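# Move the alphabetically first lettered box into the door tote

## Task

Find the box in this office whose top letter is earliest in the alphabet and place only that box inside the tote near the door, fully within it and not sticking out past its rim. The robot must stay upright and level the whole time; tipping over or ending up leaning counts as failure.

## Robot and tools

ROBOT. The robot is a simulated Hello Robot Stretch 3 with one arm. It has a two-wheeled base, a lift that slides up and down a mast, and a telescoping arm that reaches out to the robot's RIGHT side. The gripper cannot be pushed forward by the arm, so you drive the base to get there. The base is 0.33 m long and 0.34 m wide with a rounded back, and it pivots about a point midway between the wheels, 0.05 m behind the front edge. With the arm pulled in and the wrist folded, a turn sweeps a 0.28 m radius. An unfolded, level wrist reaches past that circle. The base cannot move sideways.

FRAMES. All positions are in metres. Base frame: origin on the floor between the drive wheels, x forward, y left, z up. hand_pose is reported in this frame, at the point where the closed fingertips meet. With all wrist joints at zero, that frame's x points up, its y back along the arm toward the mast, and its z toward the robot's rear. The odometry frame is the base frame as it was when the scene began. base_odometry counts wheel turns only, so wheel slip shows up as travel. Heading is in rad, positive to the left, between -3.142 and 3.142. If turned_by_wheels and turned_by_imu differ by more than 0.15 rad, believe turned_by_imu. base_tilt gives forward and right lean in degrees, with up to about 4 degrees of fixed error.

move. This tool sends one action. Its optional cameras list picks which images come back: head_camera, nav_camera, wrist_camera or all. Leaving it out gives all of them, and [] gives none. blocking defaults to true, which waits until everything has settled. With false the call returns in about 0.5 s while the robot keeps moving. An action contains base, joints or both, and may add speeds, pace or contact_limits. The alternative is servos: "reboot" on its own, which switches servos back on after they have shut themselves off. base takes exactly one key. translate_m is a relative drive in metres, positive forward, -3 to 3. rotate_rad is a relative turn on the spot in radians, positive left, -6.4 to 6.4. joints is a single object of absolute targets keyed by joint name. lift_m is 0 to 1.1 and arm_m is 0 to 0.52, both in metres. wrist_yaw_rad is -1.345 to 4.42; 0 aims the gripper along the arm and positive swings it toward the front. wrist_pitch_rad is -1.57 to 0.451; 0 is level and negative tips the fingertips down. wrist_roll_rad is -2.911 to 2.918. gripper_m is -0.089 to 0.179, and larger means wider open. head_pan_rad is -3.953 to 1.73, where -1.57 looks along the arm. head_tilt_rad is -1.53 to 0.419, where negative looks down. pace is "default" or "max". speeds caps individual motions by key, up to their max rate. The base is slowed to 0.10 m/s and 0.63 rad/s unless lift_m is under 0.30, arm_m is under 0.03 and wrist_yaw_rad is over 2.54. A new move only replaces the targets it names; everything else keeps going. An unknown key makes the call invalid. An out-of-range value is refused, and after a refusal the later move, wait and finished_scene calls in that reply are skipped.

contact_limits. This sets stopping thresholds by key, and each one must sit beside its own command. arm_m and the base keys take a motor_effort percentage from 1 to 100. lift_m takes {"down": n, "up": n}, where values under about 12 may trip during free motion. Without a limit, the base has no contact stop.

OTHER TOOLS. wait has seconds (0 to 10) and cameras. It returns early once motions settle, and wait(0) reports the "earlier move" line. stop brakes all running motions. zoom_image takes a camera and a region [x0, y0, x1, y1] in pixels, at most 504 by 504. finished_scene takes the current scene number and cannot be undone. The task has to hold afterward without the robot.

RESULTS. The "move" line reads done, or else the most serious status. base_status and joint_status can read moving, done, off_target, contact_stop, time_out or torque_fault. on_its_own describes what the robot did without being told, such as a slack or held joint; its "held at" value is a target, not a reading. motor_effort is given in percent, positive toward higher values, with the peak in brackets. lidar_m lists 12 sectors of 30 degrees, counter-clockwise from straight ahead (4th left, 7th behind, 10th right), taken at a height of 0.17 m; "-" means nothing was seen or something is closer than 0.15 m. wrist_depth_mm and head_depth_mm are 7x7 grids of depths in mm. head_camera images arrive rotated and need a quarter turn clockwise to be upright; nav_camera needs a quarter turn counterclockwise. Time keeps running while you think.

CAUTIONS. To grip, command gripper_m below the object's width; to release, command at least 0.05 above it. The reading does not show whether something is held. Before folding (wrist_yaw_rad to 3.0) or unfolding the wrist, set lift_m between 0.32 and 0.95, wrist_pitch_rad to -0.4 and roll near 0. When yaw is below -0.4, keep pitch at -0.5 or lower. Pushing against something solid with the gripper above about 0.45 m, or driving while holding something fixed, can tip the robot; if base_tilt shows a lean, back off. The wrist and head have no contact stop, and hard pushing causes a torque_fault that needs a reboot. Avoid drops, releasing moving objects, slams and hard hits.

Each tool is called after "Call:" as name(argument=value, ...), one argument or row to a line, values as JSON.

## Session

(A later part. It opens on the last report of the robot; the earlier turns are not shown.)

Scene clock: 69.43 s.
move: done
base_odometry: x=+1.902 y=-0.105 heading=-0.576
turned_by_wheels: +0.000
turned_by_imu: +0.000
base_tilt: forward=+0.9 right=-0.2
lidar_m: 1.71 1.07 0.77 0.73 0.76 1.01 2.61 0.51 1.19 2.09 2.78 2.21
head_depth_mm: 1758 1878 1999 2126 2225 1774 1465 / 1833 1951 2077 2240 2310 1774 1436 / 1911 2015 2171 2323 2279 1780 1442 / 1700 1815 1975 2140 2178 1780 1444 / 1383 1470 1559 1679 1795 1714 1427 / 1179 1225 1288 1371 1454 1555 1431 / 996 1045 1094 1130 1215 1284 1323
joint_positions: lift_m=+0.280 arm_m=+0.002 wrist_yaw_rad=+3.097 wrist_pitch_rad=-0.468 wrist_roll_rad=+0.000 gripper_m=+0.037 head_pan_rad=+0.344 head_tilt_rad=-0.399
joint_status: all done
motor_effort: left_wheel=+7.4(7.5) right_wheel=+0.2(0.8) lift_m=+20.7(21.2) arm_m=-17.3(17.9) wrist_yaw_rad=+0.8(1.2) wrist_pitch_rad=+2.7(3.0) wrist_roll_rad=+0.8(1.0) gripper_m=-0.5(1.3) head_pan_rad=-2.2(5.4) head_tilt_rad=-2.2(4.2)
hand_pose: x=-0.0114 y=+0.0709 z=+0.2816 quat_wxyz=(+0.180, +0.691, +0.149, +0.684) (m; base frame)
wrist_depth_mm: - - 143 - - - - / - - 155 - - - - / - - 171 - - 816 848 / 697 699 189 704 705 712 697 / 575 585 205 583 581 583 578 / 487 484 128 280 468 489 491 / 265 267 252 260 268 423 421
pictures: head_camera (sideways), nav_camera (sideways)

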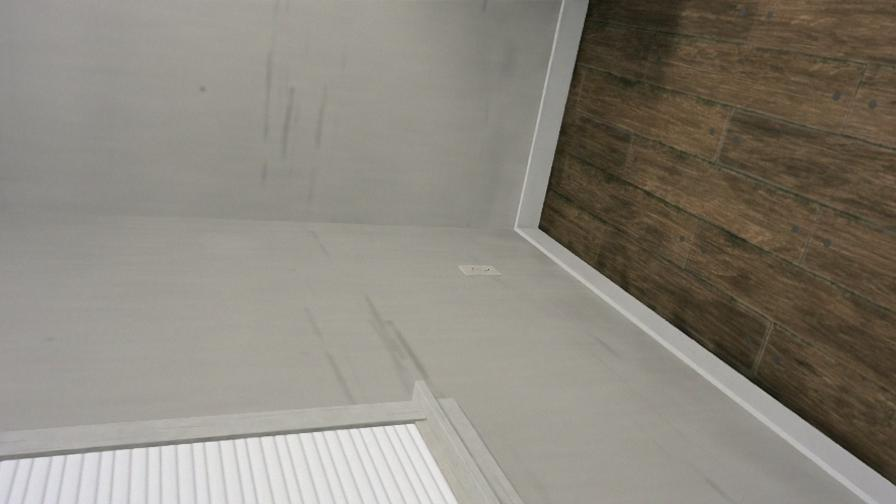

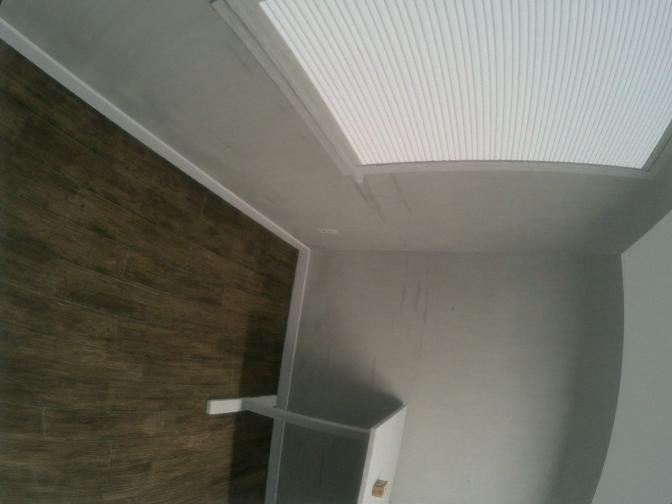

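Call:
move(
  base={"translate_m": 0.4},
  pace="max",
  cameras=[],
)

Call:
move(
  base={"rotate_rad": -1.571},
  pace="max",
  cameras=[],
)

Call:
move(
  base={"translate_m": 0.8},
  joints={"head_pan_rad": 0.8, "head_tilt_rad": -0.4},
  pace="max",
  cameras=["head_camera", "nav_camera"],
)

Scene clock: 82.00 s.
move: done
base_odometry: x=+2.238 y=-0.323 heading=-0.576
turned_by_wheels: +0.000
turned_by_imu: +0.001
base_tilt: forward=+1.0 right=-0.2
lidar_m: 1.38 1.08 0.78 0.74 0.77 1.03 0.95 0.88 1.39 2.62 2.07 1.33
head_depth_mm: 1421 1505 1607 1732 1860 1764 1448 / 1464 1558 1669 1792 1933 1769 1451 / 1514 1624 1709 1845 2008 1764 1440 / 1559 1671 1772 1937 2071 1766 1438 / 1540 1635 1742 1873 2002 1739 1438 / 1285 1342 1412 1503 1576 1634 1435 / 1094 1136 1178 1239 1298 1369 1376
base_status: done
joint_positions: lift_m=+0.280 arm_m=+0.002 wrist_yaw_rad=+3.097 wrist_pitch_rad=-0.468 wrist_roll_rad=+0.000 gripper_m=+0.037 head_pan_rad=+0.300 head_tilt_rad=-0.401
motor_effort: left_wheel=+5.6(16.2) right_wheel=+2.6(13.9) lift_m=+22.7(22.7) arm_m=-15.6(16.8) wrist_yaw_rad=+1.2(1.4) wrist_pitch_rad=+2.4(3.0) wrist_roll_rad=+0.8(1.1) gripper_m=+0.2(1.3) head_pan_rad=-2.5(3.9) head_tilt_rad=-0.5(2.4)
hand_pose: x=-0.0114 y=+0.0709 z=+0.2816 quat_wxyz=(+0.180, +0.691, +0.149, +0.684) (m; base frame)
wrist_depth_mm: - - 143 - - - - / - - 156 - - - - / - - 171 - 816 873 873 / 706 700 191 693 718 710 698 / 569 571 204 572 580 572 572 / 486 489 128 282 474 489 488 / 268 267 253 261 266 423 419
pictures: none

Scene clock: 84.10 s.
move: done
base_odometry: x=+2.237 y=-0.323 heading=-2.146
turned_by_wheels: -1.571
turned_by_imu: -1.564
base_tilt: forward=+1.0 right=-0.1
lidar_m: 2.63 2.06 1.33 1.72 1.07 0.77 0.74 0.77 1.04 0.89 0.88 1.38
head_depth_mm: 2479 2669 2785 2960 2331 1784 1432 / 2589 2753 2878 3096 2289 1759 1435 / 2718 2850 2913 3093 2294 1740 1452 / 2791 2922 3191 3234 2266 1764 1438 / 2914 3129 3321 3235 2253 1764 1438 / 2882 3048 3127 3121 2193 1732 1430 / 2502 2601 1984 2657 2240 1724 1414
base_status: done
joint_positions: lift_m=+0.280 arm_m=+0.002 wrist_yaw_rad=+3.097 wrist_pitch_rad=-0.468 wrist_roll_rad=+0.000 gripper_m=+0.037 head_pan_rad=+0.300 head_tilt_rad=-0.401
motor_effort: left_wheel=+10.0(18.7) right_wheel=-7.9(15.4) lift_m=+23.9(24.1) arm_m=-20.3(20.7) wrist_yaw_rad=+0.7(1.3) wrist_pitch_rad=+2.7(3.0) wrist_roll_rad=+0.8(1.1) gripper_m=+0.3(1.6) head_pan_rad=-2.3(4.4) head_tilt_rad=+0.1(1.5)
hand_pose: x=-0.0114 y=+0.0709 z=+0.2816 quat_wxyz=(+0.180, +0.691, +0.149, +0.684) (m; base frame)
wrist_depth_mm: - - 146 - - - - / - - 158 - - - - / 859 864 172 910 917 911 902 / 715 704 189 705 698 695 702 / 584 578 204 573 566 568 582 / 485 488 128 282 471 483 485 / 264 266 252 260 266 421 425
pictures: none

Scene clock: 88.10 s.
move: done
base_odometry: x=+1.802 y=-0.994 heading=-2.146
turned_by_wheels: +0.000
turned_by_imu: +0.000
base_tilt: forward=+1.0 right=+0.0
lidar_m: 2.22 1.88 1.52 1.73 1.33 1.60 1.54 1.59 1.00 1.21 0.89 1.49
head_depth_mm: 2223 2342 2496 2559 2325 1791 1454 / 2333 2513 2661 2821 2287 1761 1440 / 2126 2335 2529 2724 2313 1767 1453 / 1981 2117 2177 2489 2267 1761 1446 / 1844 1959 1517 2208 2106 1752 1436 / 1694 1810 1521 2076 2163 1753 1438 / 1608 1687 1480 1893 2007 1758 1433
base_status: done
joint_positions: lift_m=+0.280 arm_m=+0.002 wrist_yaw_rad=+3.097 wrist_pitch_rad=-0.468 wrist_roll_rad=+0.000 gripper_m=+0.037 head_pan_rad=+0.803 head_tilt_rad=-0.401
joint_status: all done
motor_effort: left_wheel=+7.3(18.0) right_wheel=+1.3(8.1) lift_m=+26.5(26.7) arm_m=-18.4(20.3) wrist_yaw_rad=+1.2(1.5) wrist_pitch_rad=+2.7(3.0) wrist_roll_rad=+0.9(1.2) gripper_m=-0.3(1.2) head_pan_rad=-1.8(4.0) head_tilt_rad=+1.8(3.4)
hand_pose: x=-0.0114 y=+0.0709 z=+0.2816 quat_wxyz=(+0.180, +0.691, +0.149, +0.684) (m; base frame)
wrist_depth_mm: - - 146 - - - - / - - 158 - - - - / 903 858 172 920 895 900 900 / 684 709 190 707 707 697 693 / 576 571 205 583 572 585 576 / 488 490 127 283 471 485 482 / 265 265 251 259 267 424 422
pictures: head_camera (sideways), nav_camera (sideways)

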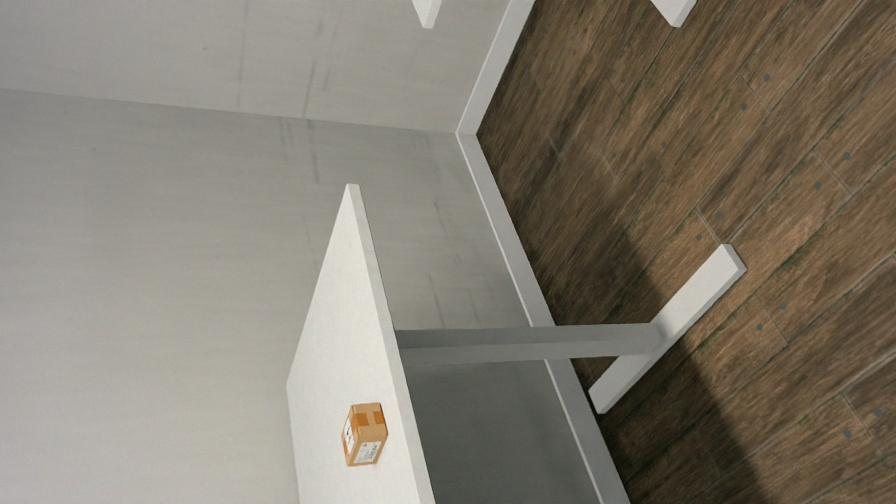

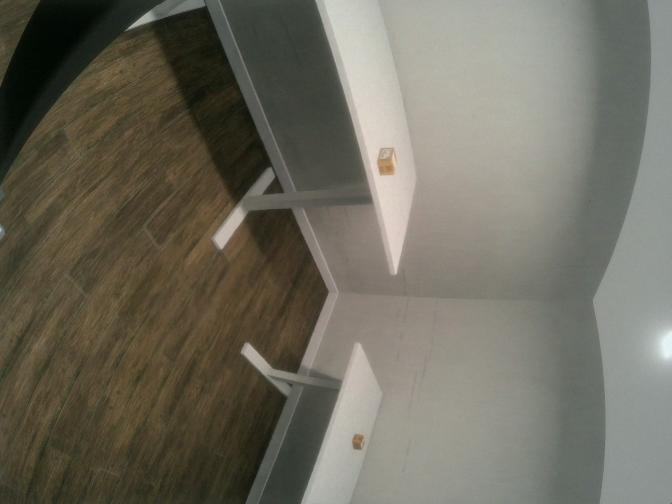

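Call:
zoom_image(
  camera="head_camera",
  region=[320, 390, 410, 480],
)

Call:
move(
  joints={"head_pan_rad": 1.4, "head_tilt_rad": -0.35},
  cameras=["head_camera"],
)

Call:
move(
  joints={"head_pan_rad": 0.0, "head_tilt_rad": -0.3},
  cameras=["head_camera", "nav_camera"],
)

Call:
move(
  joints={"head_pan_rad": -1.0, "head_tilt_rad": -0.3},
  cameras=["head_camera", "nav_camera"],
)

Scaled by 5.600 from the camera's 896x504 image, which has a finer 1280x720 frame.

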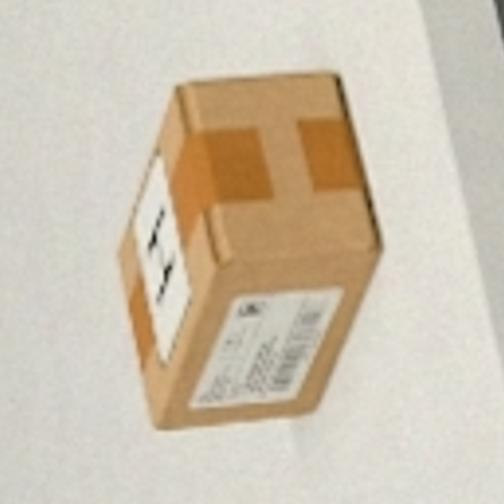

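Scene clock: 91.93 s.
move: done
base_odometry: x=+1.802 y=-0.994 heading=-2.146
turned_by_wheels: +0.000
turned_by_imu: +0.001
base_tilt: forward=+0.9 right=-0.2
lidar_m: 2.22 1.88 1.52 1.73 1.33 1.60 1.54 1.59 1.00 1.21 0.89 1.49
head_depth_mm: 1556 1652 1730 1130 2042 1865 1513 / 1532 1627 1694 1186 2004 1865 1504 / 1517 1615 1685 1181 1999 1872 1498 / 1506 1576 1668 1171 1963 1863 1494 / 1495 1573 1650 1157 1930 1860 1494 / 1471 1559 1641 1151 1908 1849 1501 / 1462 1546 1622 1074 1878 1771 1492
joint_positions: lift_m=+0.280 arm_m=+0.002 wrist_yaw_rad=+3.097 wrist_pitch_rad=-0.468 wrist_roll_rad=+0.000 gripper_m=+0.037 head_pan_rad=+1.408 head_tilt_rad=-0.350
joint_status: all done
motor_effort: left_wheel=+7.3(7.5) right_wheel=+1.4(1.5) lift_m=+29.4(29.4) arm_m=-16.4(17.1) wrist_yaw_rad=+0.8(1.3) wrist_pitch_rad=+2.6(2.9) wrist_roll_rad=+0.9(1.2) gripper_m=-0.2(1.4) head_pan_rad=+2.0(4.8) head_tilt_rad=+2.8(6.3)
hand_pose: x=-0.0114 y=+0.0709 z=+0.2816 quat_wxyz=(+0.180, +0.691, +0.149, +0.684) (m; base frame)
wrist_depth_mm: - - 146 - - - - / - - 158 - - - - / 901 864 172 889 906 921 913 / 694 695 190 707 709 714 709 / 572 578 205 575 579 574 576 / 487 485 127 281 468 491 486 / 266 266 252 260 266 423 421
pictures: head_camera (sideways)

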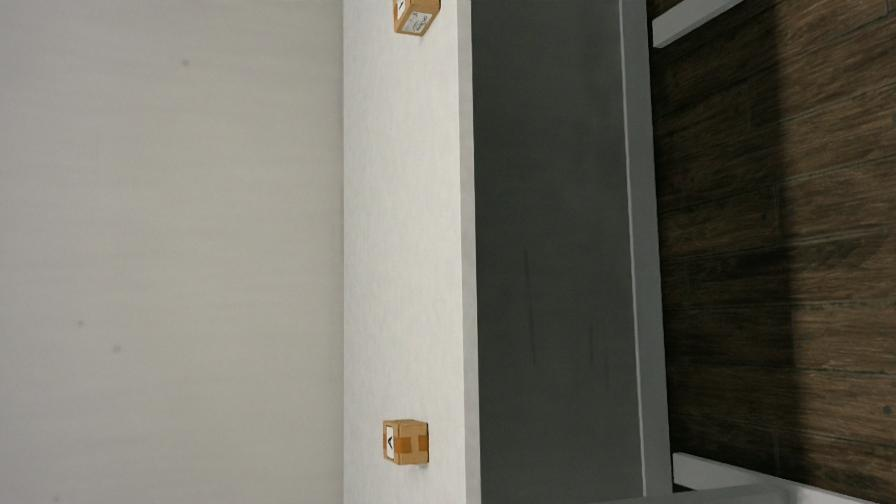

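Scene clock: 93.13 s.
move: done
base_odometry: x=+1.802 y=-0.994 heading=-2.146
turned_by_wheels: +0.000
turned_by_imu: +0.000
base_tilt: forward=+0.9 right=-0.1
lidar_m: 2.22 1.88 1.52 1.73 1.33 1.60 1.54 1.59 1.00 1.21 0.89 1.49
head_depth_mm: 1928 2014 2130 1970 2354 1970 1577 / 1925 2013 2150 1977 2370 1993 1588 / 1918 2023 2141 1958 2382 2012 1583 / 1948 2043 2149 1917 2425 1971 1569 / 1928 2070 2149 1899 2404 1974 1570 / 1943 2046 2164 1880 2443 1978 1558 / 1932 2029 2180 1872 2370 1968 1564
joint_positions: lift_m=+0.280 arm_m=+0.002 wrist_yaw_rad=+3.097 wrist_pitch_rad=-0.468 wrist_roll_rad=+0.000 gripper_m=+0.037 head_pan_rad=-0.023 head_tilt_rad=-0.299
joint_status: all done
motor_effort: left_wheel=+7.2(7.4) right_wheel=+0.8(1.8) lift_m=+30.0(30.4) arm_m=-16.0(16.7) wrist_yaw_rad=+0.9(1.4) wrist_pitch_rad=+2.6(2.8) wrist_roll_rad=+0.8(1.1) gripper_m=-0.5(1.3) head_pan_rad=-0.9(4.1) head_tilt_rad=+3.9(6.2)
hand_pose: x=-0.0114 y=+0.0709 z=+0.2816 quat_wxyz=(+0.180, +0.691, +0.149, +0.684) (m; base frame)
wrist_depth_mm: - - 146 - - - - / - - 158 - - - - / 898 838 173 911 889 897 904 / 700 705 191 702 693 703 701 / 566 577 204 578 579 579 578 / 502 488 128 283 472 484 491 / 265 265 254 259 266 424 422
pictures: head_camera (sideways), nav_camera (sideways)

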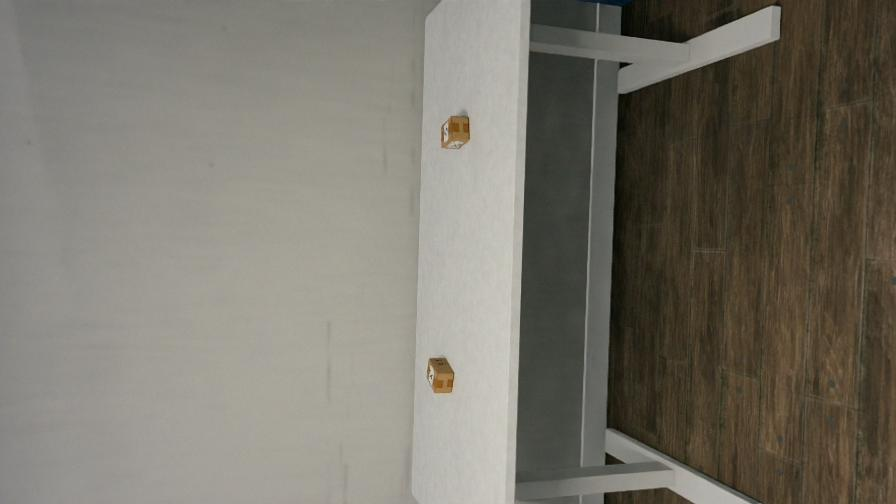

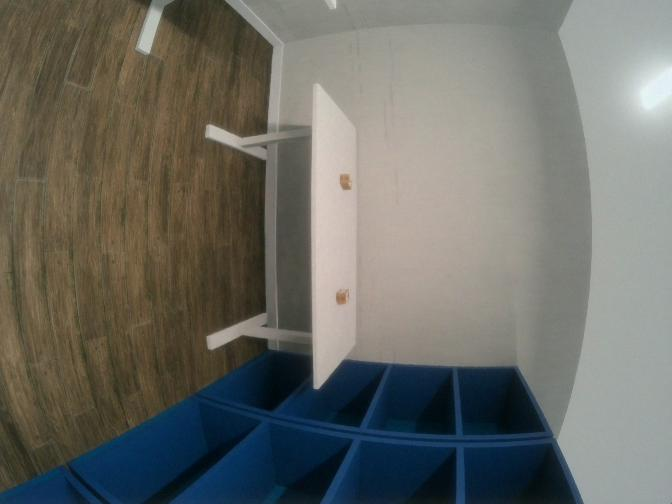

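Scene clock: 94.17 s.
move: done
base_odometry: x=+1.802 y=-0.994 heading=-2.146
turned_by_wheels: +0.000
turned_by_imu: +0.000
base_tilt: forward=+1.1 right=+0.0
lidar_m: 2.22 1.88 1.52 1.73 1.33 1.60 1.53 1.59 1.00 1.21 0.89 1.49
head_depth_mm: 736 810 908 945 1155 1155 1034 / 776 809 838 883 942 1018 1067 / 1261 1319 1381 1056 1505 1098 1153 / 1340 1401 1488 1247 1602 1274 1474 / 1431 1506 1597 1369 1588 1672 1468 / 1505 1546 1630 1670 1579 1784 1509 / 1366 1404 1479 1523 1552 1680 1556
joint_positions: lift_m=+0.280 arm_m=+0.002 wrist_yaw_rad=+3.097 wrist_pitch_rad=-0.468 wrist_roll_rad=+0.000 gripper_m=+0.037 head_pan_rad=-1.032 head_tilt_rad=-0.299
joint_status: all done
motor_effort: left_wheel=+7.3(7.5) right_wheel=+1.3(1.7) lift_m=+30.5(30.9) arm_m=-15.4(16.2) wrist_yaw_rad=+1.1(1.3) wrist_pitch_rad=+2.1(3.0) wrist_roll_rad=+0.8(1.0) gripper_m=-1.0(1.5) head_pan_rad=-0.5(5.0) head_tilt_rad=+3.7(5.1)
hand_pose: x=-0.0114 y=+0.0709 z=+0.2816 quat_wxyz=(+0.180, +0.691, +0.149, +0.684) (m; base frame)
wrist_depth_mm: - - 146 - - - - / - - 158 - - - - / 904 848 172 903 918 898 913 / 713 704 190 708 701 711 712 / 576 578 205 578 585 578 579 / 481 487 128 283 465 485 485 / 264 267 252 259 267 419 423
pictures: head_camera (sideways), nav_camera (sideways)

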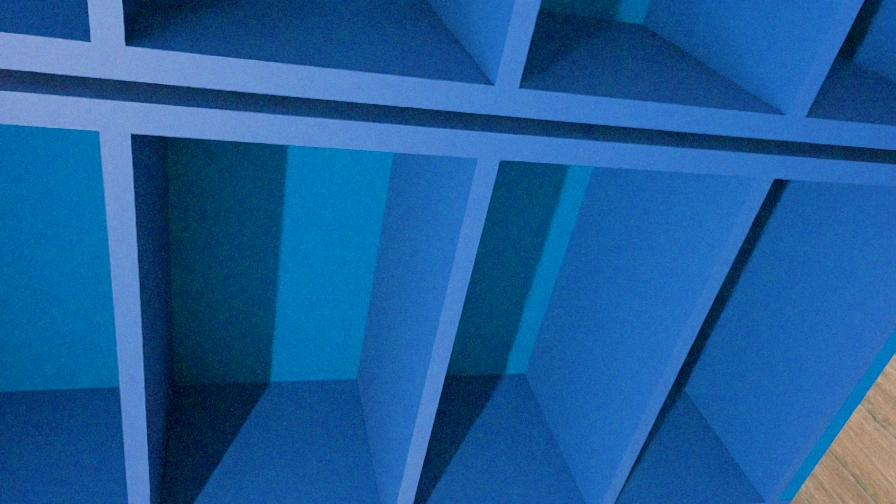

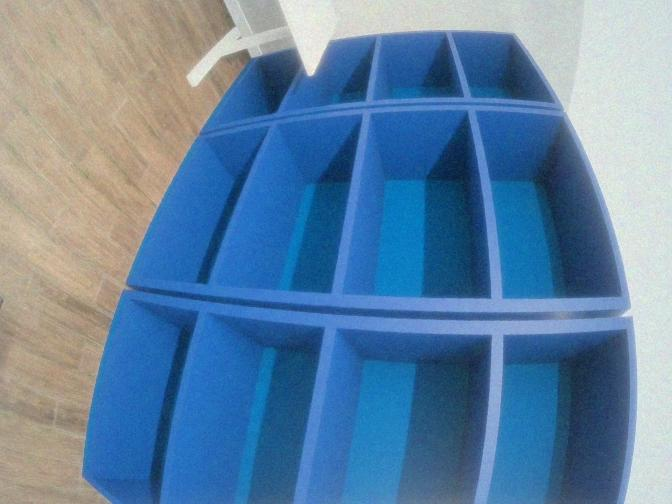

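Call:
move(
  joints={"head_pan_rad": 0.0, "head_tilt_rad": -0.35},
  cameras=["head_camera"],
)

Call:
zoom_image(
  camera="head_camera",
  region=[390, 100, 450, 160],
)

Call:
zoom_image(
  camera="head_camera",
  region=[380, 340, 440, 400],
)

Call:
move(
  joints={"head_pan_rad": 1.4, "head_tilt_rad": -0.4},
  cameras=["head_camera"],
)

Call:
zoom_image(
  camera="head_camera",
  region=[330, 410, 410, 490],
)

Scene clock: 100.30 s.
move: done
base_odometry: x=+1.802 y=-0.994 heading=-2.146
turned_by_wheels: +0.000
turned_by_imu: +0.001
base_tilt: forward=+1.0 right=-0.3
lidar_m: 2.22 1.88 1.52 1.73 1.33 1.60 1.54 1.59 1.00 1.21 0.89 1.49
head_depth_mm: 1880 1978 2099 1830 2296 1891 1533 / 1896 2011 2112 1810 2387 1886 1516 / 1903 2008 2129 1810 2379 1894 1511 / 1913 2042 2144 1798 2427 1875 1500 / 1946 2045 2202 1783 2424 1850 1503 / 1956 2064 2202 1926 2470 1871 1502 / 1980 2110 2227 1909 2261 1821 1493
joint_positions: lift_m=+0.280 arm_m=+0.002 wrist_yaw_rad=+3.097 wrist_pitch_rad=-0.468 wrist_roll_rad=+0.000 gripper_m=+0.037 head_pan_rad=+0.023 head_tilt_rad=-0.346
joint_status: all done
motor_effort: left_wheel=+7.3(7.4) right_wheel=+1.1(1.9) lift_m=+30.4(30.7) arm_m=-14.2(14.4) wrist_yaw_rad=+0.7(1.3) wrist_pitch_rad=+2.6(3.1) wrist_roll_rad=+0.8(0.9) gripper_m=-0.3(1.0) head_pan_rad=+0.5(5.5) head_tilt_rad=-1.0(5.5)
hand_pose: x=-0.0114 y=+0.0709 z=+0.2816 quat_wxyz=(+0.180, +0.691, +0.149, +0.684) (m; base frame)
wrist_depth_mm: - - 146 - - - - / - - 157 - - - - / 907 847 173 893 914 905 908 / 708 692 190 703 701 696 693 / 576 575 204 578 577 577 583 / 485 497 127 281 472 493 481 / 264 267 252 259 268 425 422
pictures: head_camera (sideways)

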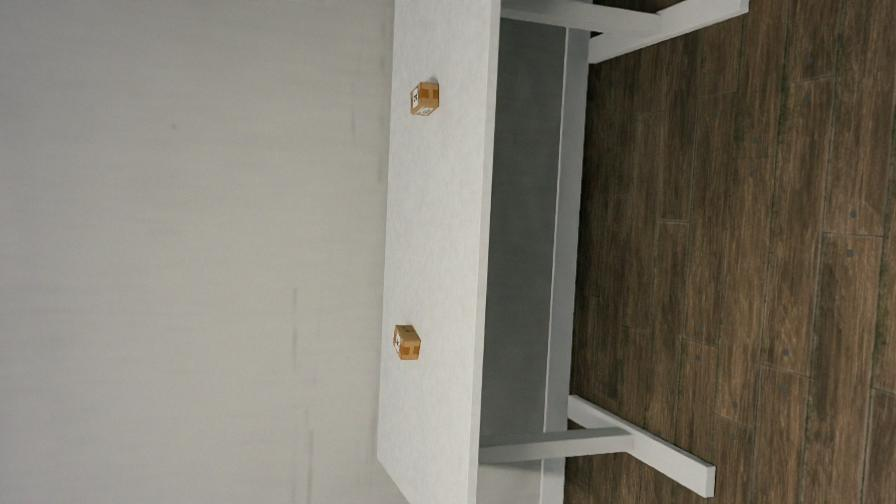

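Scaled by 8.400 from the camera's 896x504 image, which has a finer 1280x720 frame.

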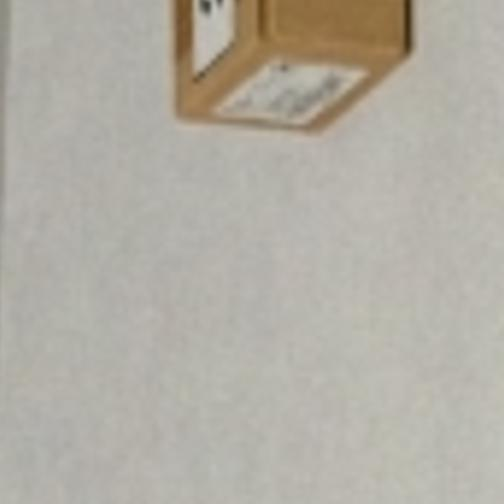

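Scaled by 8.400 from the camera's 896x504 image, which has a finer 1280x720 frame.

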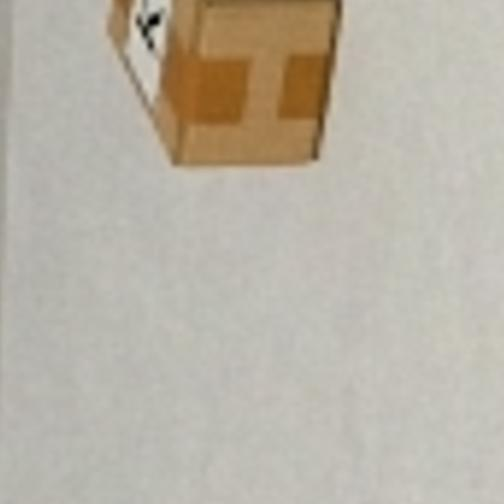

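Scene clock: 101.47 s.
move: done
base_odometry: x=+1.802 y=-0.994 heading=-2.146
turned_by_wheels: +0.000
turned_by_imu: +0.000
base_tilt: forward=+0.8 right=-0.3
lidar_m: 2.22 1.89 1.52 1.73 1.32 1.60 1.53 1.59 1.00 1.21 0.89 1.50
head_depth_mm: 1528 1622 1592 1917 2066 1789 1455 / 1511 1616 1583 1864 2048 1779 1448 / 1514 1610 1554 1867 2028 1761 1438 / 1486 1578 1537 1840 2002 1764 1444 / 1480 1580 1543 1832 1991 1757 1448 / 1480 1560 1513 1811 1974 1761 1433 / 1462 1560 1510 1359 1905 1603 1425
joint_positions: lift_m=+0.280 arm_m=+0.002 wrist_yaw_rad=+3.097 wrist_pitch_rad=-0.468 wrist_roll_rad=+0.000 gripper_m=+0.037 head_pan_rad=+1.439 head_tilt_rad=-0.399
joint_status: all done
motor_effort: left_wheel=+7.0(7.4) right_wheel=+1.0(1.6) lift_m=+30.5(30.8) arm_m=-13.2(13.8) wrist_yaw_rad=+0.8(1.1) wrist_pitch_rad=+2.5(3.0) wrist_roll_rad=+1.0(1.0) gripper_m=+0.1(1.2) head_pan_rad=-0.9(4.1) head_tilt_rad=-2.4(3.2)
hand_pose: x=-0.0114 y=+0.0709 z=+0.2816 quat_wxyz=(+0.180, +0.691, +0.149, +0.684) (m; base frame)
wrist_depth_mm: - - 146 - - - - / - - 158 - - - - / 921 847 172 896 906 923 917 / 711 703 189 700 697 706 704 / 577 572 205 576 580 571 570 / 484 486 128 281 468 494 484 / 267 266 254 259 267 420 417
pictures: head_camera (sideways)

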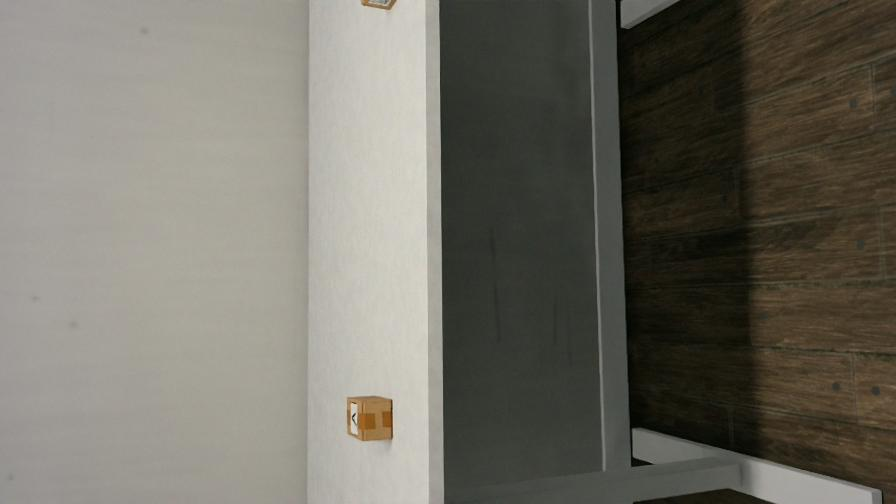

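Scaled by 6.300 from the camera's 896x504 image, which has a finer 1280x720 frame.

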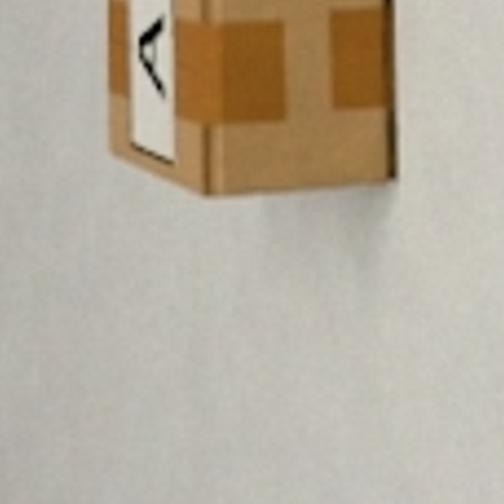

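Call:
zoom_image(
  camera="head_camera",
  region=[345, 395, 395, 445],
)

Scaled by 10.080 from the camera's 896x504 image, which has a finer 1280x720 frame.

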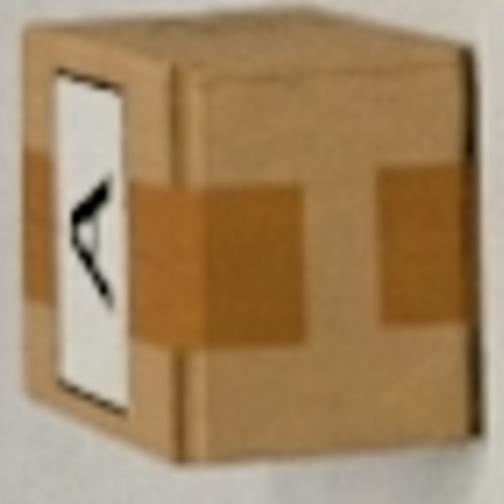

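Call:
move(
  base={"rotate_rad": 1.571},
  joints={"head_pan_rad": 0.3, "head_tilt_rad": -0.4},
  pace="max",
  cameras=["head_camera"],
)

Call:
move(
  base={"translate_m": 0.12},
  cameras=[],
)

Call:
move(
  base={"rotate_rad": 1.571},
  joints={"head_pan_rad": -1.57, "head_tilt_rad": -0.4},
  pace="max",
  cameras=["head_camera"],
)

Scene clock: 169.50 s.
move: done
base_odometry: x=+1.802 y=-0.994 heading=-0.576
turned_by_wheels: +1.571
turned_by_imu: +1.565
base_tilt: forward=+0.9 right=-0.2
lidar_m: 1.73 1.32 1.61 1.54 1.58 1.00 1.29 0.89 1.50 1.90 1.89 1.52
head_depth_mm: 1413 1508 1569 1089 1855 1766 1452 / 1473 1569 1558 1099 1938 1778 1459 / 1508 1608 1531 1849 2017 1779 1427 / 1562 1667 1532 1440 2028 1659 1437 / 1598 1731 1807 2031 2154 1759 1439 / 1674 1778 1925 2115 2200 1757 1436 / 1721 1869 2004 2170 2249 1746 1430
base_status: done
joint_positions: lift_m=+0.280 arm_m=+0.002 wrist_yaw_rad=+3.097 wrist_pitch_rad=-0.468 wrist_roll_rad=+0.000 gripper_m=+0.037 head_pan_rad=+0.288 head_tilt_rad=-0.401
joint_status: all done
motor_effort: left_wheel=-8.9(16.5) right_wheel=+9.2(16.5) lift_m=+28.1(30.4) arm_m=-19.9(20.4) wrist_yaw_rad=+0.5(1.4) wrist_pitch_rad=+2.4(3.0) wrist_roll_rad=+0.9(1.0) gripper_m=+0.5(1.1) head_pan_rad=+3.1(4.0) head_tilt_rad=-1.3(4.8)
hand_pose: x=-0.0114 y=+0.0709 z=+0.2816 quat_wxyz=(+0.180, +0.691, +0.149, +0.684) (m; base frame)
wrist_depth_mm: - - 147 - - - - / - - 158 - - - - / 912 847 172 890 910 917 892 / 702 713 189 713 712 693 685 / 578 571 206 569 572 584 570 / 482 488 127 284 477 488 480 / 266 266 252 259 268 419 420
pictures: head_camera (sideways)

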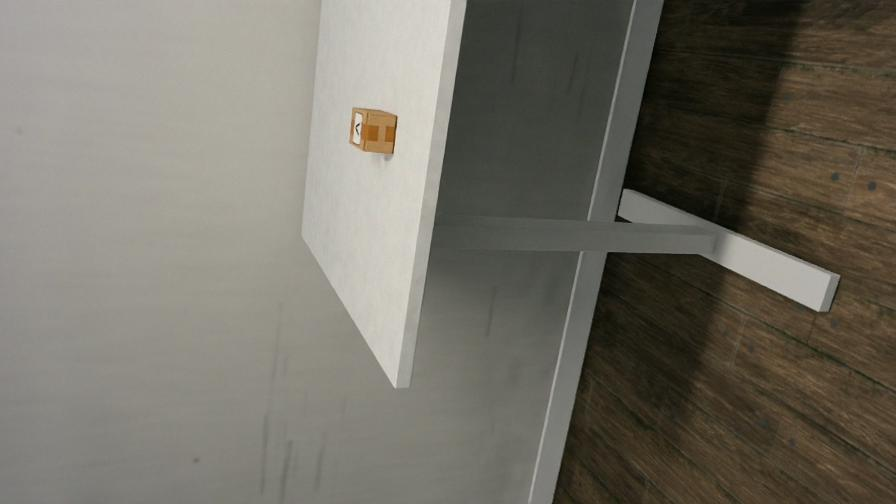

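Scene clock: 171.77 s.
move: done
base_odometry: x=+1.903 y=-1.059 heading=-0.576
turned_by_wheels: +0.000
turned_by_imu: +0.001
base_tilt: forward=+1.0 right=-0.2
lidar_m: 1.61 1.21 1.61 1.54 1.58 1.10 1.30 1.00 1.57 2.22 1.85 1.42
head_depth_mm: 1327 1406 1449 948 1736 1793 1437 / 1366 1458 1497 952 1811 1759 1435 / 1414 1507 1546 1004 1865 1742 1443 / 1458 1554 1540 1072 1897 1600 1434 / 1495 1623 1718 1070 2041 1754 1418 / 1561 1682 1793 1974 2081 1750 1426 / 1619 1732 1881 2029 2159 1768 1424
base_status: done
joint_positions: lift_m=+0.280 arm_m=+0.002 wrist_yaw_rad=+3.097 wrist_pitch_rad=-0.468 wrist_roll_rad=+0.000 gripper_m=+0.037 head_pan_rad=+0.299 head_tilt_rad=-0.401
motor_effort: left_wheel=-2.7(6.7) right_wheel=+13.8(16.2) lift_m=+25.5(28.1) arm_m=-17.9(20.2) wrist_yaw_rad=+1.3(1.4) wrist_pitch_rad=+2.5(3.0) wrist_roll_rad=+0.8(1.1) gripper_m=-0.7(1.0) head_pan_rad=+2.1(4.1) head_tilt_rad=-0.2(2.0)
hand_pose: x=-0.0114 y=+0.0709 z=+0.2816 quat_wxyz=(+0.180, +0.691, +0.149, +0.684) (m; base frame)
wrist_depth_mm: - - 147 - - - - / - - 158 - - - - / 900 864 172 891 896 905 895 / 708 695 190 702 710 698 706 / 574 573 205 578 582 568 571 / 489 492 127 284 471 489 493 / 267 267 252 259 267 421 421
pictures: none

Scene clock: 173.90 s.
move: done
base_odometry: x=+1.903 y=-1.059 heading=+0.995
turned_by_wheels: +1.571
turned_by_imu: +1.564
base_tilt: forward=+1.0 right=-0.3
lidar_m: 1.54 1.58 1.10 1.39 1.06 1.56 2.22 1.85 1.43 1.62 1.21 1.62
head_depth_mm: 1381 1489 1539 956 1880 1775 1457 / 1371 1480 1542 1025 1871 1762 1433 / 1382 1465 1535 1011 1871 1767 1432 / 1385 1474 1533 1011 1840 1769 1452 / 1381 1462 1525 1001 1869 1768 1443 / 1381 1473 1506 971 1863 1695 1440 / 1381 1485 1495 997 1791 1657 1398
base_status: done
joint_positions: lift_m=+0.280 arm_m=+0.002 wrist_yaw_rad=+3.097 wrist_pitch_rad=-0.468 wrist_roll_rad=+0.000 gripper_m=+0.037 head_pan_rad=-1.586 head_tilt_rad=-0.401
joint_status: all done
measured_speeds: translate_m=+0.000 rotate_rad=+0.000 lift_m=+0.000 arm_m=+0.000 wrist_yaw_rad=+0.000 wrist_pitch_rad=+0.000 wrist_roll_rad=+0.000 head_pan_rad=+0.024 head_tilt_rad=+0.000
motor_effort: left_wheel=-8.2(16.5) right_wheel=+10.1(17.3) lift_m=+22.9(25.5) arm_m=-19.9(20.8) wrist_yaw_rad=+0.7(1.2) wrist_pitch_rad=+2.4(3.1) wrist_roll_rad=+0.8(1.0) gripper_m=-0.2(1.4) head_pan_rad=+2.6(5.5) head_tilt_rad=+0.0(2.7)
hand_pose: x=-0.0114 y=+0.0709 z=+0.2816 quat_wxyz=(+0.180, +0.691, +0.149, +0.684) (m; base frame)
wrist_depth_mm: - - 146 - - - - / - - 159 - - - - / 897 852 172 915 877 900 898 / 698 708 190 703 709 706 705 / 571 569 204 573 575 593 574 / 486 485 128 280 476 486 492 / 267 266 252 259 266 418 420
pictures: head_camera (sideways)

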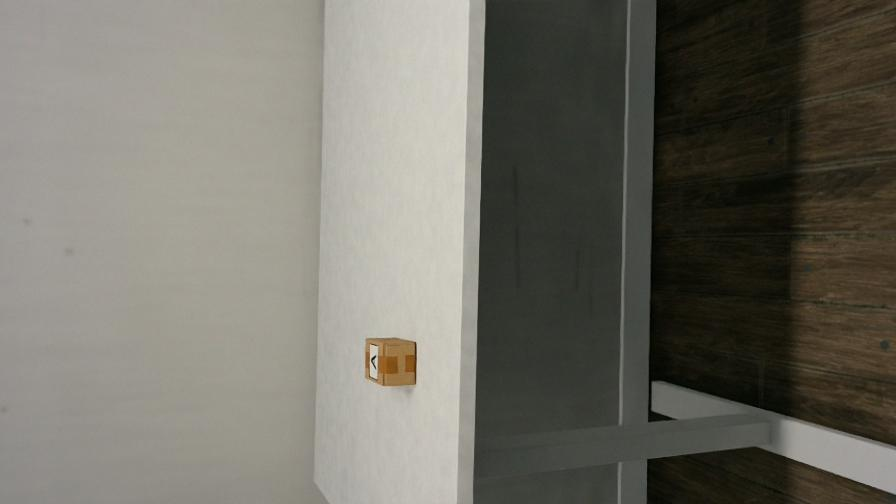

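Call:
zoom_image(
  camera="head_camera",
  region=[360, 330, 424, 394],
)

Call:
move(
  base={"translate_m": 0.16},
  joints={"lift_m": 0.8, "wrist_pitch_rad": -0.4},
  pace="max",
  cameras=[],
)

Call:
move(
  joints={"wrist_yaw_rad": 0.0, "gripper_m": 0.179},
  cameras=["wrist_camera", "head_camera"],
)

Scaled by 7.875 from the camera's 896x504 image, which has a finer 1280x720 frame.

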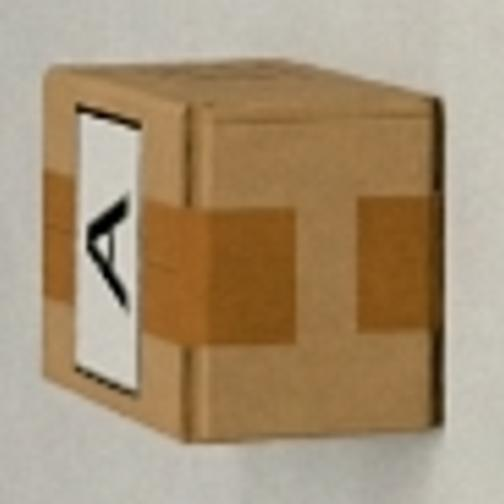

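Scene clock: 184.47 s.
move: done
base_odometry: x=+1.990 y=-0.925 heading=+0.995
turned_by_wheels: +0.000
turned_by_imu: +0.001
base_tilt: forward=+0.9 right=-0.1
lidar_m: 1.38 1.42 1.04 1.27 1.45 1.69 2.38 2.00 1.51 1.17 1.65 1.45
head_depth_mm: 1365 1456 1524 956 1839 1789 1454 / 1364 1460 1529 947 1857 1781 1439 / 1369 1467 1525 1011 1851 1765 1439 / 1378 1462 1529 954 1848 1767 1442 / 1385 1474 1517 1002 1848 1649 1427 / 1381 1473 1534 993 1838 1706 1433 / 1377 1480 1572 987 1846 1751 1433
base_status: done
joint_positions: lift_m=+0.800 arm_m=+0.002 wrist_yaw_rad=+3.097 wrist_pitch_rad=-0.419 wrist_roll_rad=+0.000 gripper_m=+0.037 head_pan_rad=-1.570 head_tilt_rad=-0.401
joint_status: all done
motor_effort: left_wheel=+2.6(8.1) right_wheel=-0.4(16.8) lift_m=+29.5(32.8) arm_m=-14.1(17.6) wrist_yaw_rad=+1.0(1.5) wrist_pitch_rad=+3.3(6.5) wrist_roll_rad=+0.9(1.1) gripper_m=+0.1(1.3) head_pan_rad=+2.3(4.3) head_tilt_rad=+2.4(3.9)
hand_pose: x=-0.0111 y=+0.0774 z=+0.8125 quat_wxyz=(+0.163, +0.694, +0.132, +0.688) (m; base frame)
wrist_depth_mm: - 143 144 - - - - / - 883 156 - - - - / - - 167 - - - - / - - 183 - - - - / - - 198 - - - - / - - 127 - - - - / - - 254 - 935 - -
pictures: none

Scene clock: 187.00 s.
move: done
base_odometry: x=+1.990 y=-0.925 heading=+0.995
turned_by_wheels: +0.000
turned_by_imu: +0.000
base_tilt: forward=+0.8 right=-0.1
lidar_m: 1.38 1.42 1.04 1.27 1.45 1.70 2.38 2.00 1.52 1.17 1.65 1.45
head_depth_mm: 1367 1455 1510 958 1856 1775 1451 / 1365 1460 1529 944 1838 1769 1447 / 1368 1468 1527 1011 1851 1775 1440 / 1374 1469 1517 955 1854 1761 1438 / 1358 1470 1531 999 1864 1654 1426 / 1385 1477 1534 995 1837 1707 1424 / 1392 1480 1571 989 1864 1742 1419
joint_positions: lift_m=+0.800 arm_m=+0.002 wrist_yaw_rad=+0.004 wrist_pitch_rad=-0.419 wrist_roll_rad=+0.000 gripper_m=+0.179 head_pan_rad=-1.570 head_tilt_rad=-0.400
joint_status: all done
motor_effort: left_wheel=+2.6(2.8) right_wheel=-0.4(0.9) lift_m=+27.9(29.7) arm_m=-12.2(14.8) wrist_yaw_rad=-2.6(5.2) wrist_pitch_rad=+3.2(3.7) wrist_roll_rad=+0.8(1.1) gripper_m=-0.8(88.9) head_pan_rad=+2.7(4.2) head_tilt_rad=+3.2(4.8)
hand_pose: x=-0.0207 y=-0.3710 z=+0.8125 quat_wxyz=(+0.692, +0.148, -0.691, -0.146) (m; base frame)
wrist_depth_mm: - - - - - - - / - - - - - - - / - - - - - - - / - - - - - - - / - - - - - - - / 125 - - - - 136 123 / - 947 - - - 953 109
pictures: head_camera (sideways), wrist_camera

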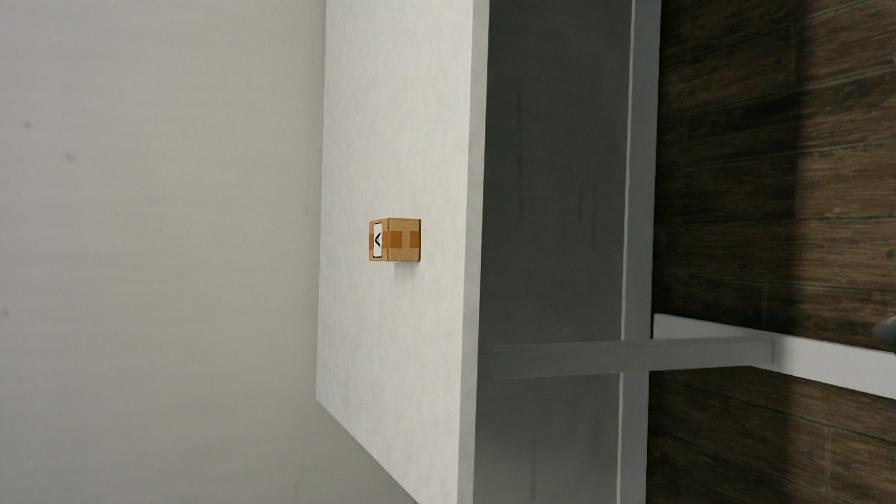

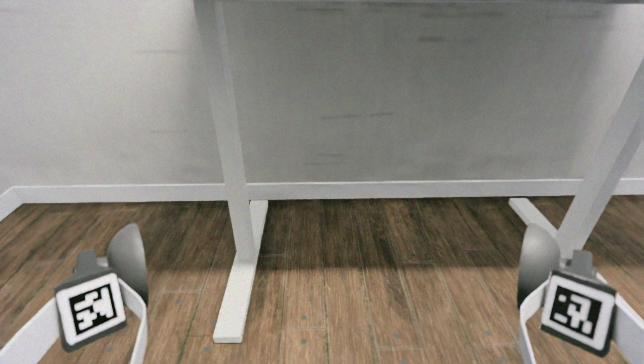

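Call:
move(
  base={"rotate_rad": -1.571},
  cameras=[],
)

Call:
move(
  base={"translate_m": 0.25},
  cameras=[],
)

Call:
move(
  base={"rotate_rad": 1.571},
  cameras=["head_camera", "wrist_camera"],
)

Scene clock: 198.77 s.
move: done
base_odometry: x=+1.990 y=-0.925 heading=-0.576
turned_by_wheels: -1.570
turned_by_imu: -1.565
base_tilt: forward=+1.0 right=+0.0
lidar_m: 1.17 1.65 1.45 1.38 1.42 1.04 1.34 1.07 1.70 2.38 2.00 1.51
head_depth_mm: 2031 2165 2293 2071 2203 1790 1453 / 2031 2206 2279 2493 2301 1779 1441 / 2085 2179 2304 2531 2294 1775 1459 / 2083 2174 2279 2527 2280 1784 1436 / 2047 2182 2279 2564 2281 1750 1434 / 2085 2232 2281 2506 2225 1735 1437 / 2086 2196 2358 2535 2258 1752 1423
base_status: done
joint_positions: lift_m=+0.800 arm_m=+0.002 wrist_yaw_rad=+0.003 wrist_pitch_rad=-0.419 wrist_roll_rad=+0.000 gripper_m=+0.179 head_pan_rad=-1.570 head_tilt_rad=-0.400
motor_effort: left_wheel=+11.5(15.5) right_wheel=-10.1(14.5) lift_m=+24.2(26.4) arm_m=-20.4(20.4) wrist_yaw_rad=-1.7(2.7) wrist_pitch_rad=+3.2(3.7) wrist_roll_rad=+0.9(1.1) gripper_m=-0.5(1.4) head_pan_rad=+2.0(4.3) head_tilt_rad=+2.7(4.4)
hand_pose: x=-0.0209 y=-0.3710 z=+0.8125 quat_wxyz=(+0.692, +0.148, -0.691, -0.146) (m; base frame)
wrist_depth_mm: - - - - - - - / - - - - - - - / - - - - - - - / - - - - - - - / - - - - - - - / - - - - - 136 122 / - 933 - - - 940 107
pictures: none

Scene clock: 202.37 s.
move: done
base_odometry: x=+2.200 y=-1.061 heading=-0.576
turned_by_wheels: +0.000
turned_by_imu: +0.001
base_tilt: forward=+1.1 right=+0.0
lidar_m: 0.93 0.93 1.45 1.39 1.43 1.28 1.37 1.29 1.84 1.94 1.33 1.36
head_depth_mm: 2013 2176 2260 2492 2293 1796 1440 / 2029 2166 2276 2505 2299 1780 1444 / 2032 2151 2282 2524 2287 1773 1449 / 2036 2175 2274 2523 2285 1764 1436 / 2058 2185 2298 2141 2177 1784 1427 / 2056 2216 2357 2551 2270 1755 1431 / 2080 2213 2379 2556 2264 1744 1440
base_status: done
joint_positions: lift_m=+0.800 arm_m=+0.002 wrist_yaw_rad=+0.003 wrist_pitch_rad=-0.419 wrist_roll_rad=+0.000 gripper_m=+0.179 head_pan_rad=-1.570 head_tilt_rad=-0.400
motor_effort: left_wheel=+8.3(15.7) right_wheel=+1.4(9.3) lift_m=+21.8(24.1) arm_m=-20.1(20.7) wrist_yaw_rad=-1.8(2.2) wrist_pitch_rad=+3.3(3.7) wrist_roll_rad=+0.9(1.0) gripper_m=+0.6(1.4) head_pan_rad=+2.9(4.3) head_tilt_rad=+2.2(4.5)
hand_pose: x=-0.0209 y=-0.3710 z=+0.8125 quat_wxyz=(+0.692, +0.148, -0.691, -0.146) (m; base frame)
wrist_depth_mm: - - - - - - - / - - - - - - - / - - - - - - - / - - - - - - - / - - - - - - - / - - - - - 137 123 / - 951 - - - 960 109
pictures: none

Scene clock: 205.97 s.
move: done
base_odometry: x=+2.200 y=-1.061 heading=+0.995
turned_by_wheels: +1.570
turned_by_imu: +1.566
base_tilt: forward=+1.1 right=-0.1
lidar_m: 1.39 1.43 1.27 1.29 1.59 1.84 1.94 1.33 1.34 0.95 0.93 1.46
head_depth_mm: 1148 1226 1301 898 657 1669 1448 / 1153 1234 1299 896 685 1672 1455 / 1153 1219 1301 893 681 1670 1419 / 1162 1233 1298 786 681 1656 1448 / 1157 1231 1306 881 678 1674 1441 / 1160 1236 1305 876 673 1195 1300 / 1165 1250 1319 871 673 1670 1421
base_status: done
joint_positions: lift_m=+0.800 arm_m=+0.002 wrist_yaw_rad=+0.003 wrist_pitch_rad=-0.419 wrist_roll_rad=+0.000 gripper_m=+0.179 head_pan_rad=-1.570 head_tilt_rad=-0.400
motor_effort: left_wheel=-11.0(14.7) right_wheel=+10.5(14.6) lift_m=+21.7(22.1) arm_m=-20.1(21.0) wrist_yaw_rad=-1.5(2.1) wrist_pitch_rad=+3.1(3.8) wrist_roll_rad=+1.0(1.0) gripper_m=+0.6(1.3) head_pan_rad=+1.2(3.4) head_tilt_rad=+2.9(3.9)
hand_pose: x=-0.0210 y=-0.3710 z=+0.8125 quat_wxyz=(+0.692, +0.148, -0.691, -0.146) (m; base frame)
wrist_depth_mm: - - - - - - - / - - - - - - - / - - - - - - - / - - - - - - - / - - - - - - - / 125 - - - - 136 123 / - 949 - - - 946 109
pictures: head_camera (sideways), wrist_camera

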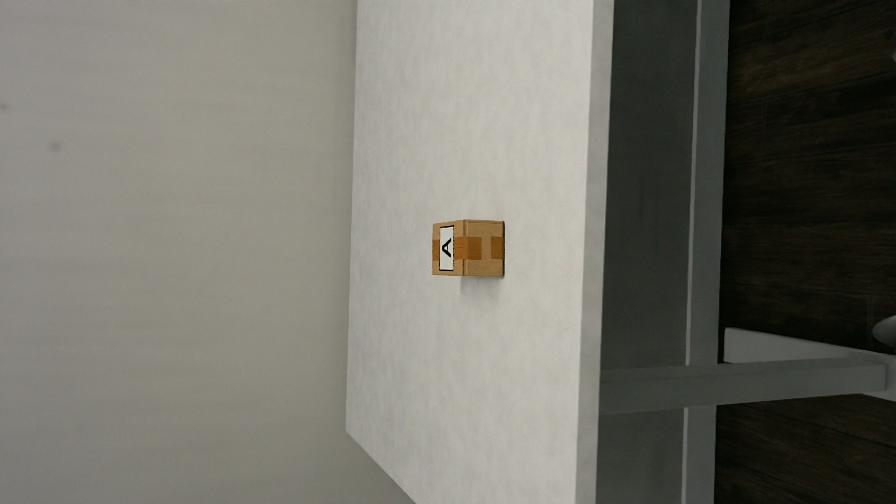

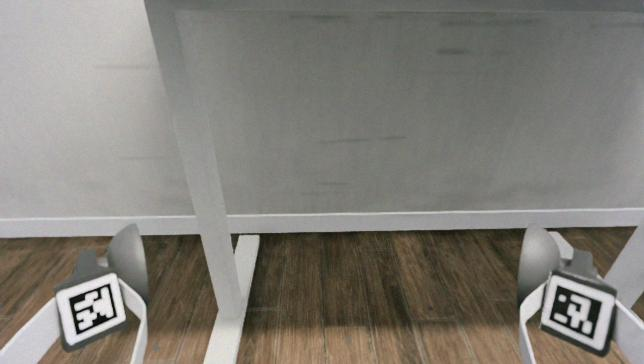

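Call:
move(
  joints={"lift_m": 1.0, "wrist_pitch_rad": -0.2},
  cameras=["head_camera", "wrist_camera"],
)

Scene clock: 216.27 s.
move: done
base_odometry: x=+2.200 y=-1.061 heading=+0.995
turned_by_wheels: +0.000
turned_by_imu: +0.001
base_tilt: forward=+1.0 right=+0.1
lidar_m: 1.39 1.42 1.28 1.30 1.60 1.84 1.94 1.33 1.34 0.94 0.93 1.46
head_depth_mm: 1146 1222 1308 899 657 - - / 1146 1224 1290 892 685 - - / 1160 1233 1295 890 714 - - / 1152 1226 1309 791 680 1679 1405 / 1157 1238 1304 884 646 1654 1438 / 1160 1230 1316 879 670 1197 1293 / 1165 1242 1326 875 670 1682 1434
joint_positions: lift_m=+1.000 arm_m=+0.002 wrist_yaw_rad=+0.003 wrist_pitch_rad=-0.221 wrist_roll_rad=+0.000 gripper_m=+0.179 head_pan_rad=-1.570 head_tilt_rad=-0.400
joint_status: all done
motor_effort: left_wheel=-11.1(11.2) right_wheel=+10.4(10.8) lift_m=+29.9(33.1) arm_m=-19.6(20.3) wrist_yaw_rad=-1.7(2.1) wrist_pitch_rad=+3.5(6.6) wrist_roll_rad=+0.8(1.0) gripper_m=-0.2(1.1) head_pan_rad=+2.2(3.3) head_tilt_rad=+2.3(3.5)
hand_pose: x=-0.0209 y=-0.3915 z=+1.0591 quat_wxyz=(+0.703, +0.079, -0.702, -0.077) (m; base frame)
wrist_depth_mm: - - - - - - - / - - - - - - - / - - - - - - - / - - - 483 - - - / 378 358 384 384 388 384 391 / 125 358 367 - - 137 122 / - - - - - - 109
pictures: head_camera (sideways), wrist_camera

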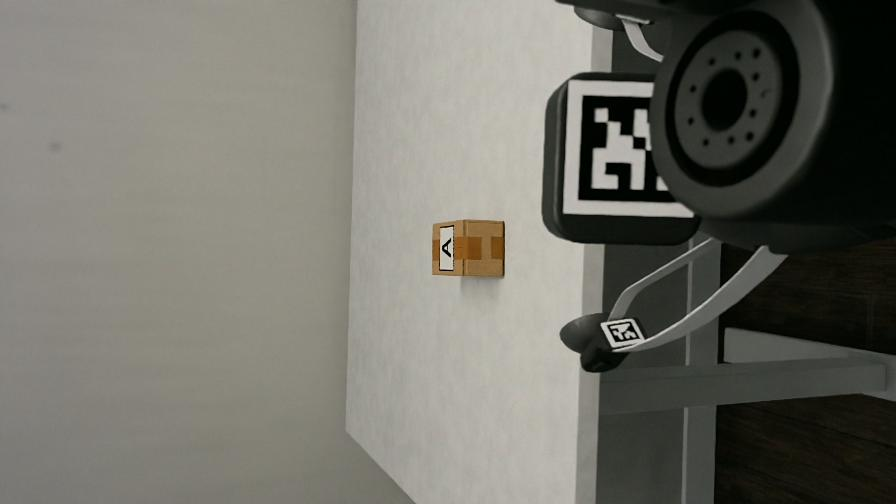

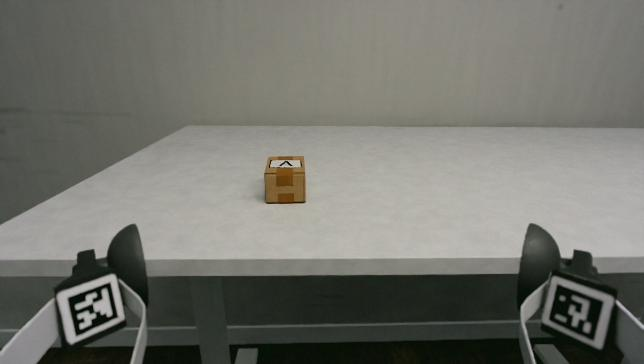

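Call:
move(
  base={"translate_m": 0.04},
  cameras=["head_camera", "wrist_camera"],
)

Scene clock: 242.57 s.
move: done
base_odometry: x=+2.222 y=-1.028 heading=+0.995
turned_by_wheels: +0.000
turned_by_imu: +0.000
base_tilt: forward=+1.0 right=-0.1
lidar_m: 1.35 1.38 1.83 1.26 1.71 1.87 1.98 1.36 1.39 0.91 0.92 1.42
head_depth_mm: 1150 1220 1302 899 655 - - / 1145 1231 1295 896 685 - - / 1155 1237 1291 891 713 - - / 1155 1238 1294 882 679 1683 1392 / 1160 1242 1298 878 646 1607 1394 / 1152 1236 1305 878 671 1648 1391 / 1162 1237 1334 874 672 1676 1431
base_status: done
joint_positions: lift_m=+1.000 arm_m=+0.002 wrist_yaw_rad=+0.003 wrist_pitch_rad=-0.221 wrist_roll_rad=+0.000 gripper_m=+0.179 head_pan_rad=-1.570 head_tilt_rad=-0.400
motor_effort: left_wheel=+4.5(8.0) right_wheel=+5.4(13.7) lift_m=+29.6(30.6) arm_m=-18.8(19.8) wrist_yaw_rad=-1.6(2.1) wrist_pitch_rad=+3.7(4.0) wrist_roll_rad=+0.8(1.0) gripper_m=-0.1(1.0) head_pan_rad=+2.1(2.4) head_tilt_rad=+1.8(2.9)
hand_pose: x=-0.0209 y=-0.3915 z=+1.0591 quat_wxyz=(+0.703, +0.079, -0.702, -0.077) (m; base frame)
wrist_depth_mm: - - - - - - - / - - - - - - - / - - - - - - - / - - - 484 - - - / 397 360 384 386 387 387 392 / 125 355 - - - 137 122 / - - - - - - 109
pictures: head_camera (sideways), wrist_camera

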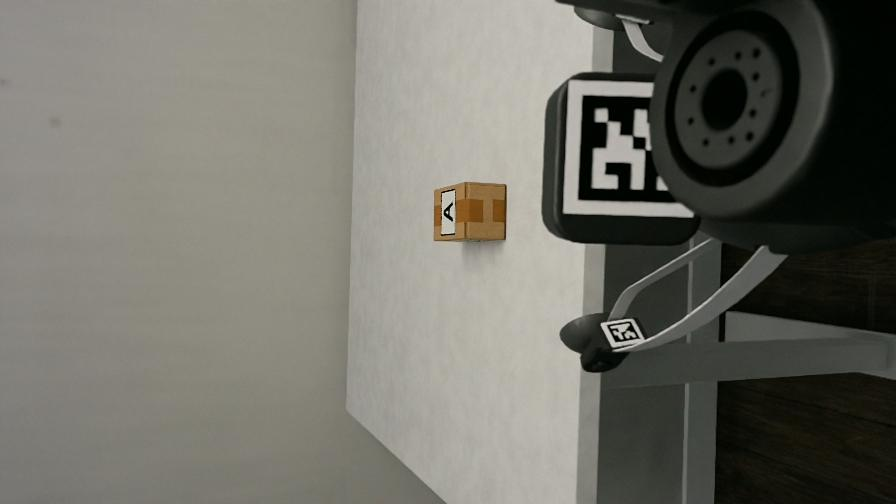

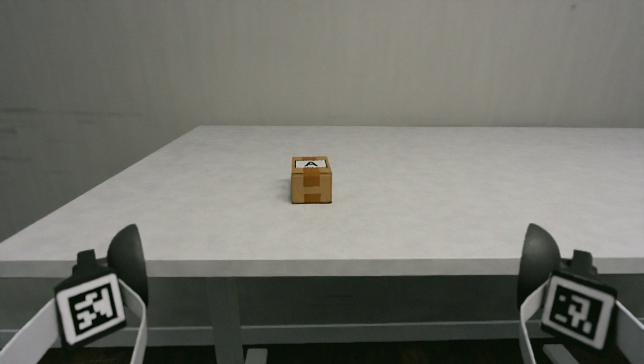

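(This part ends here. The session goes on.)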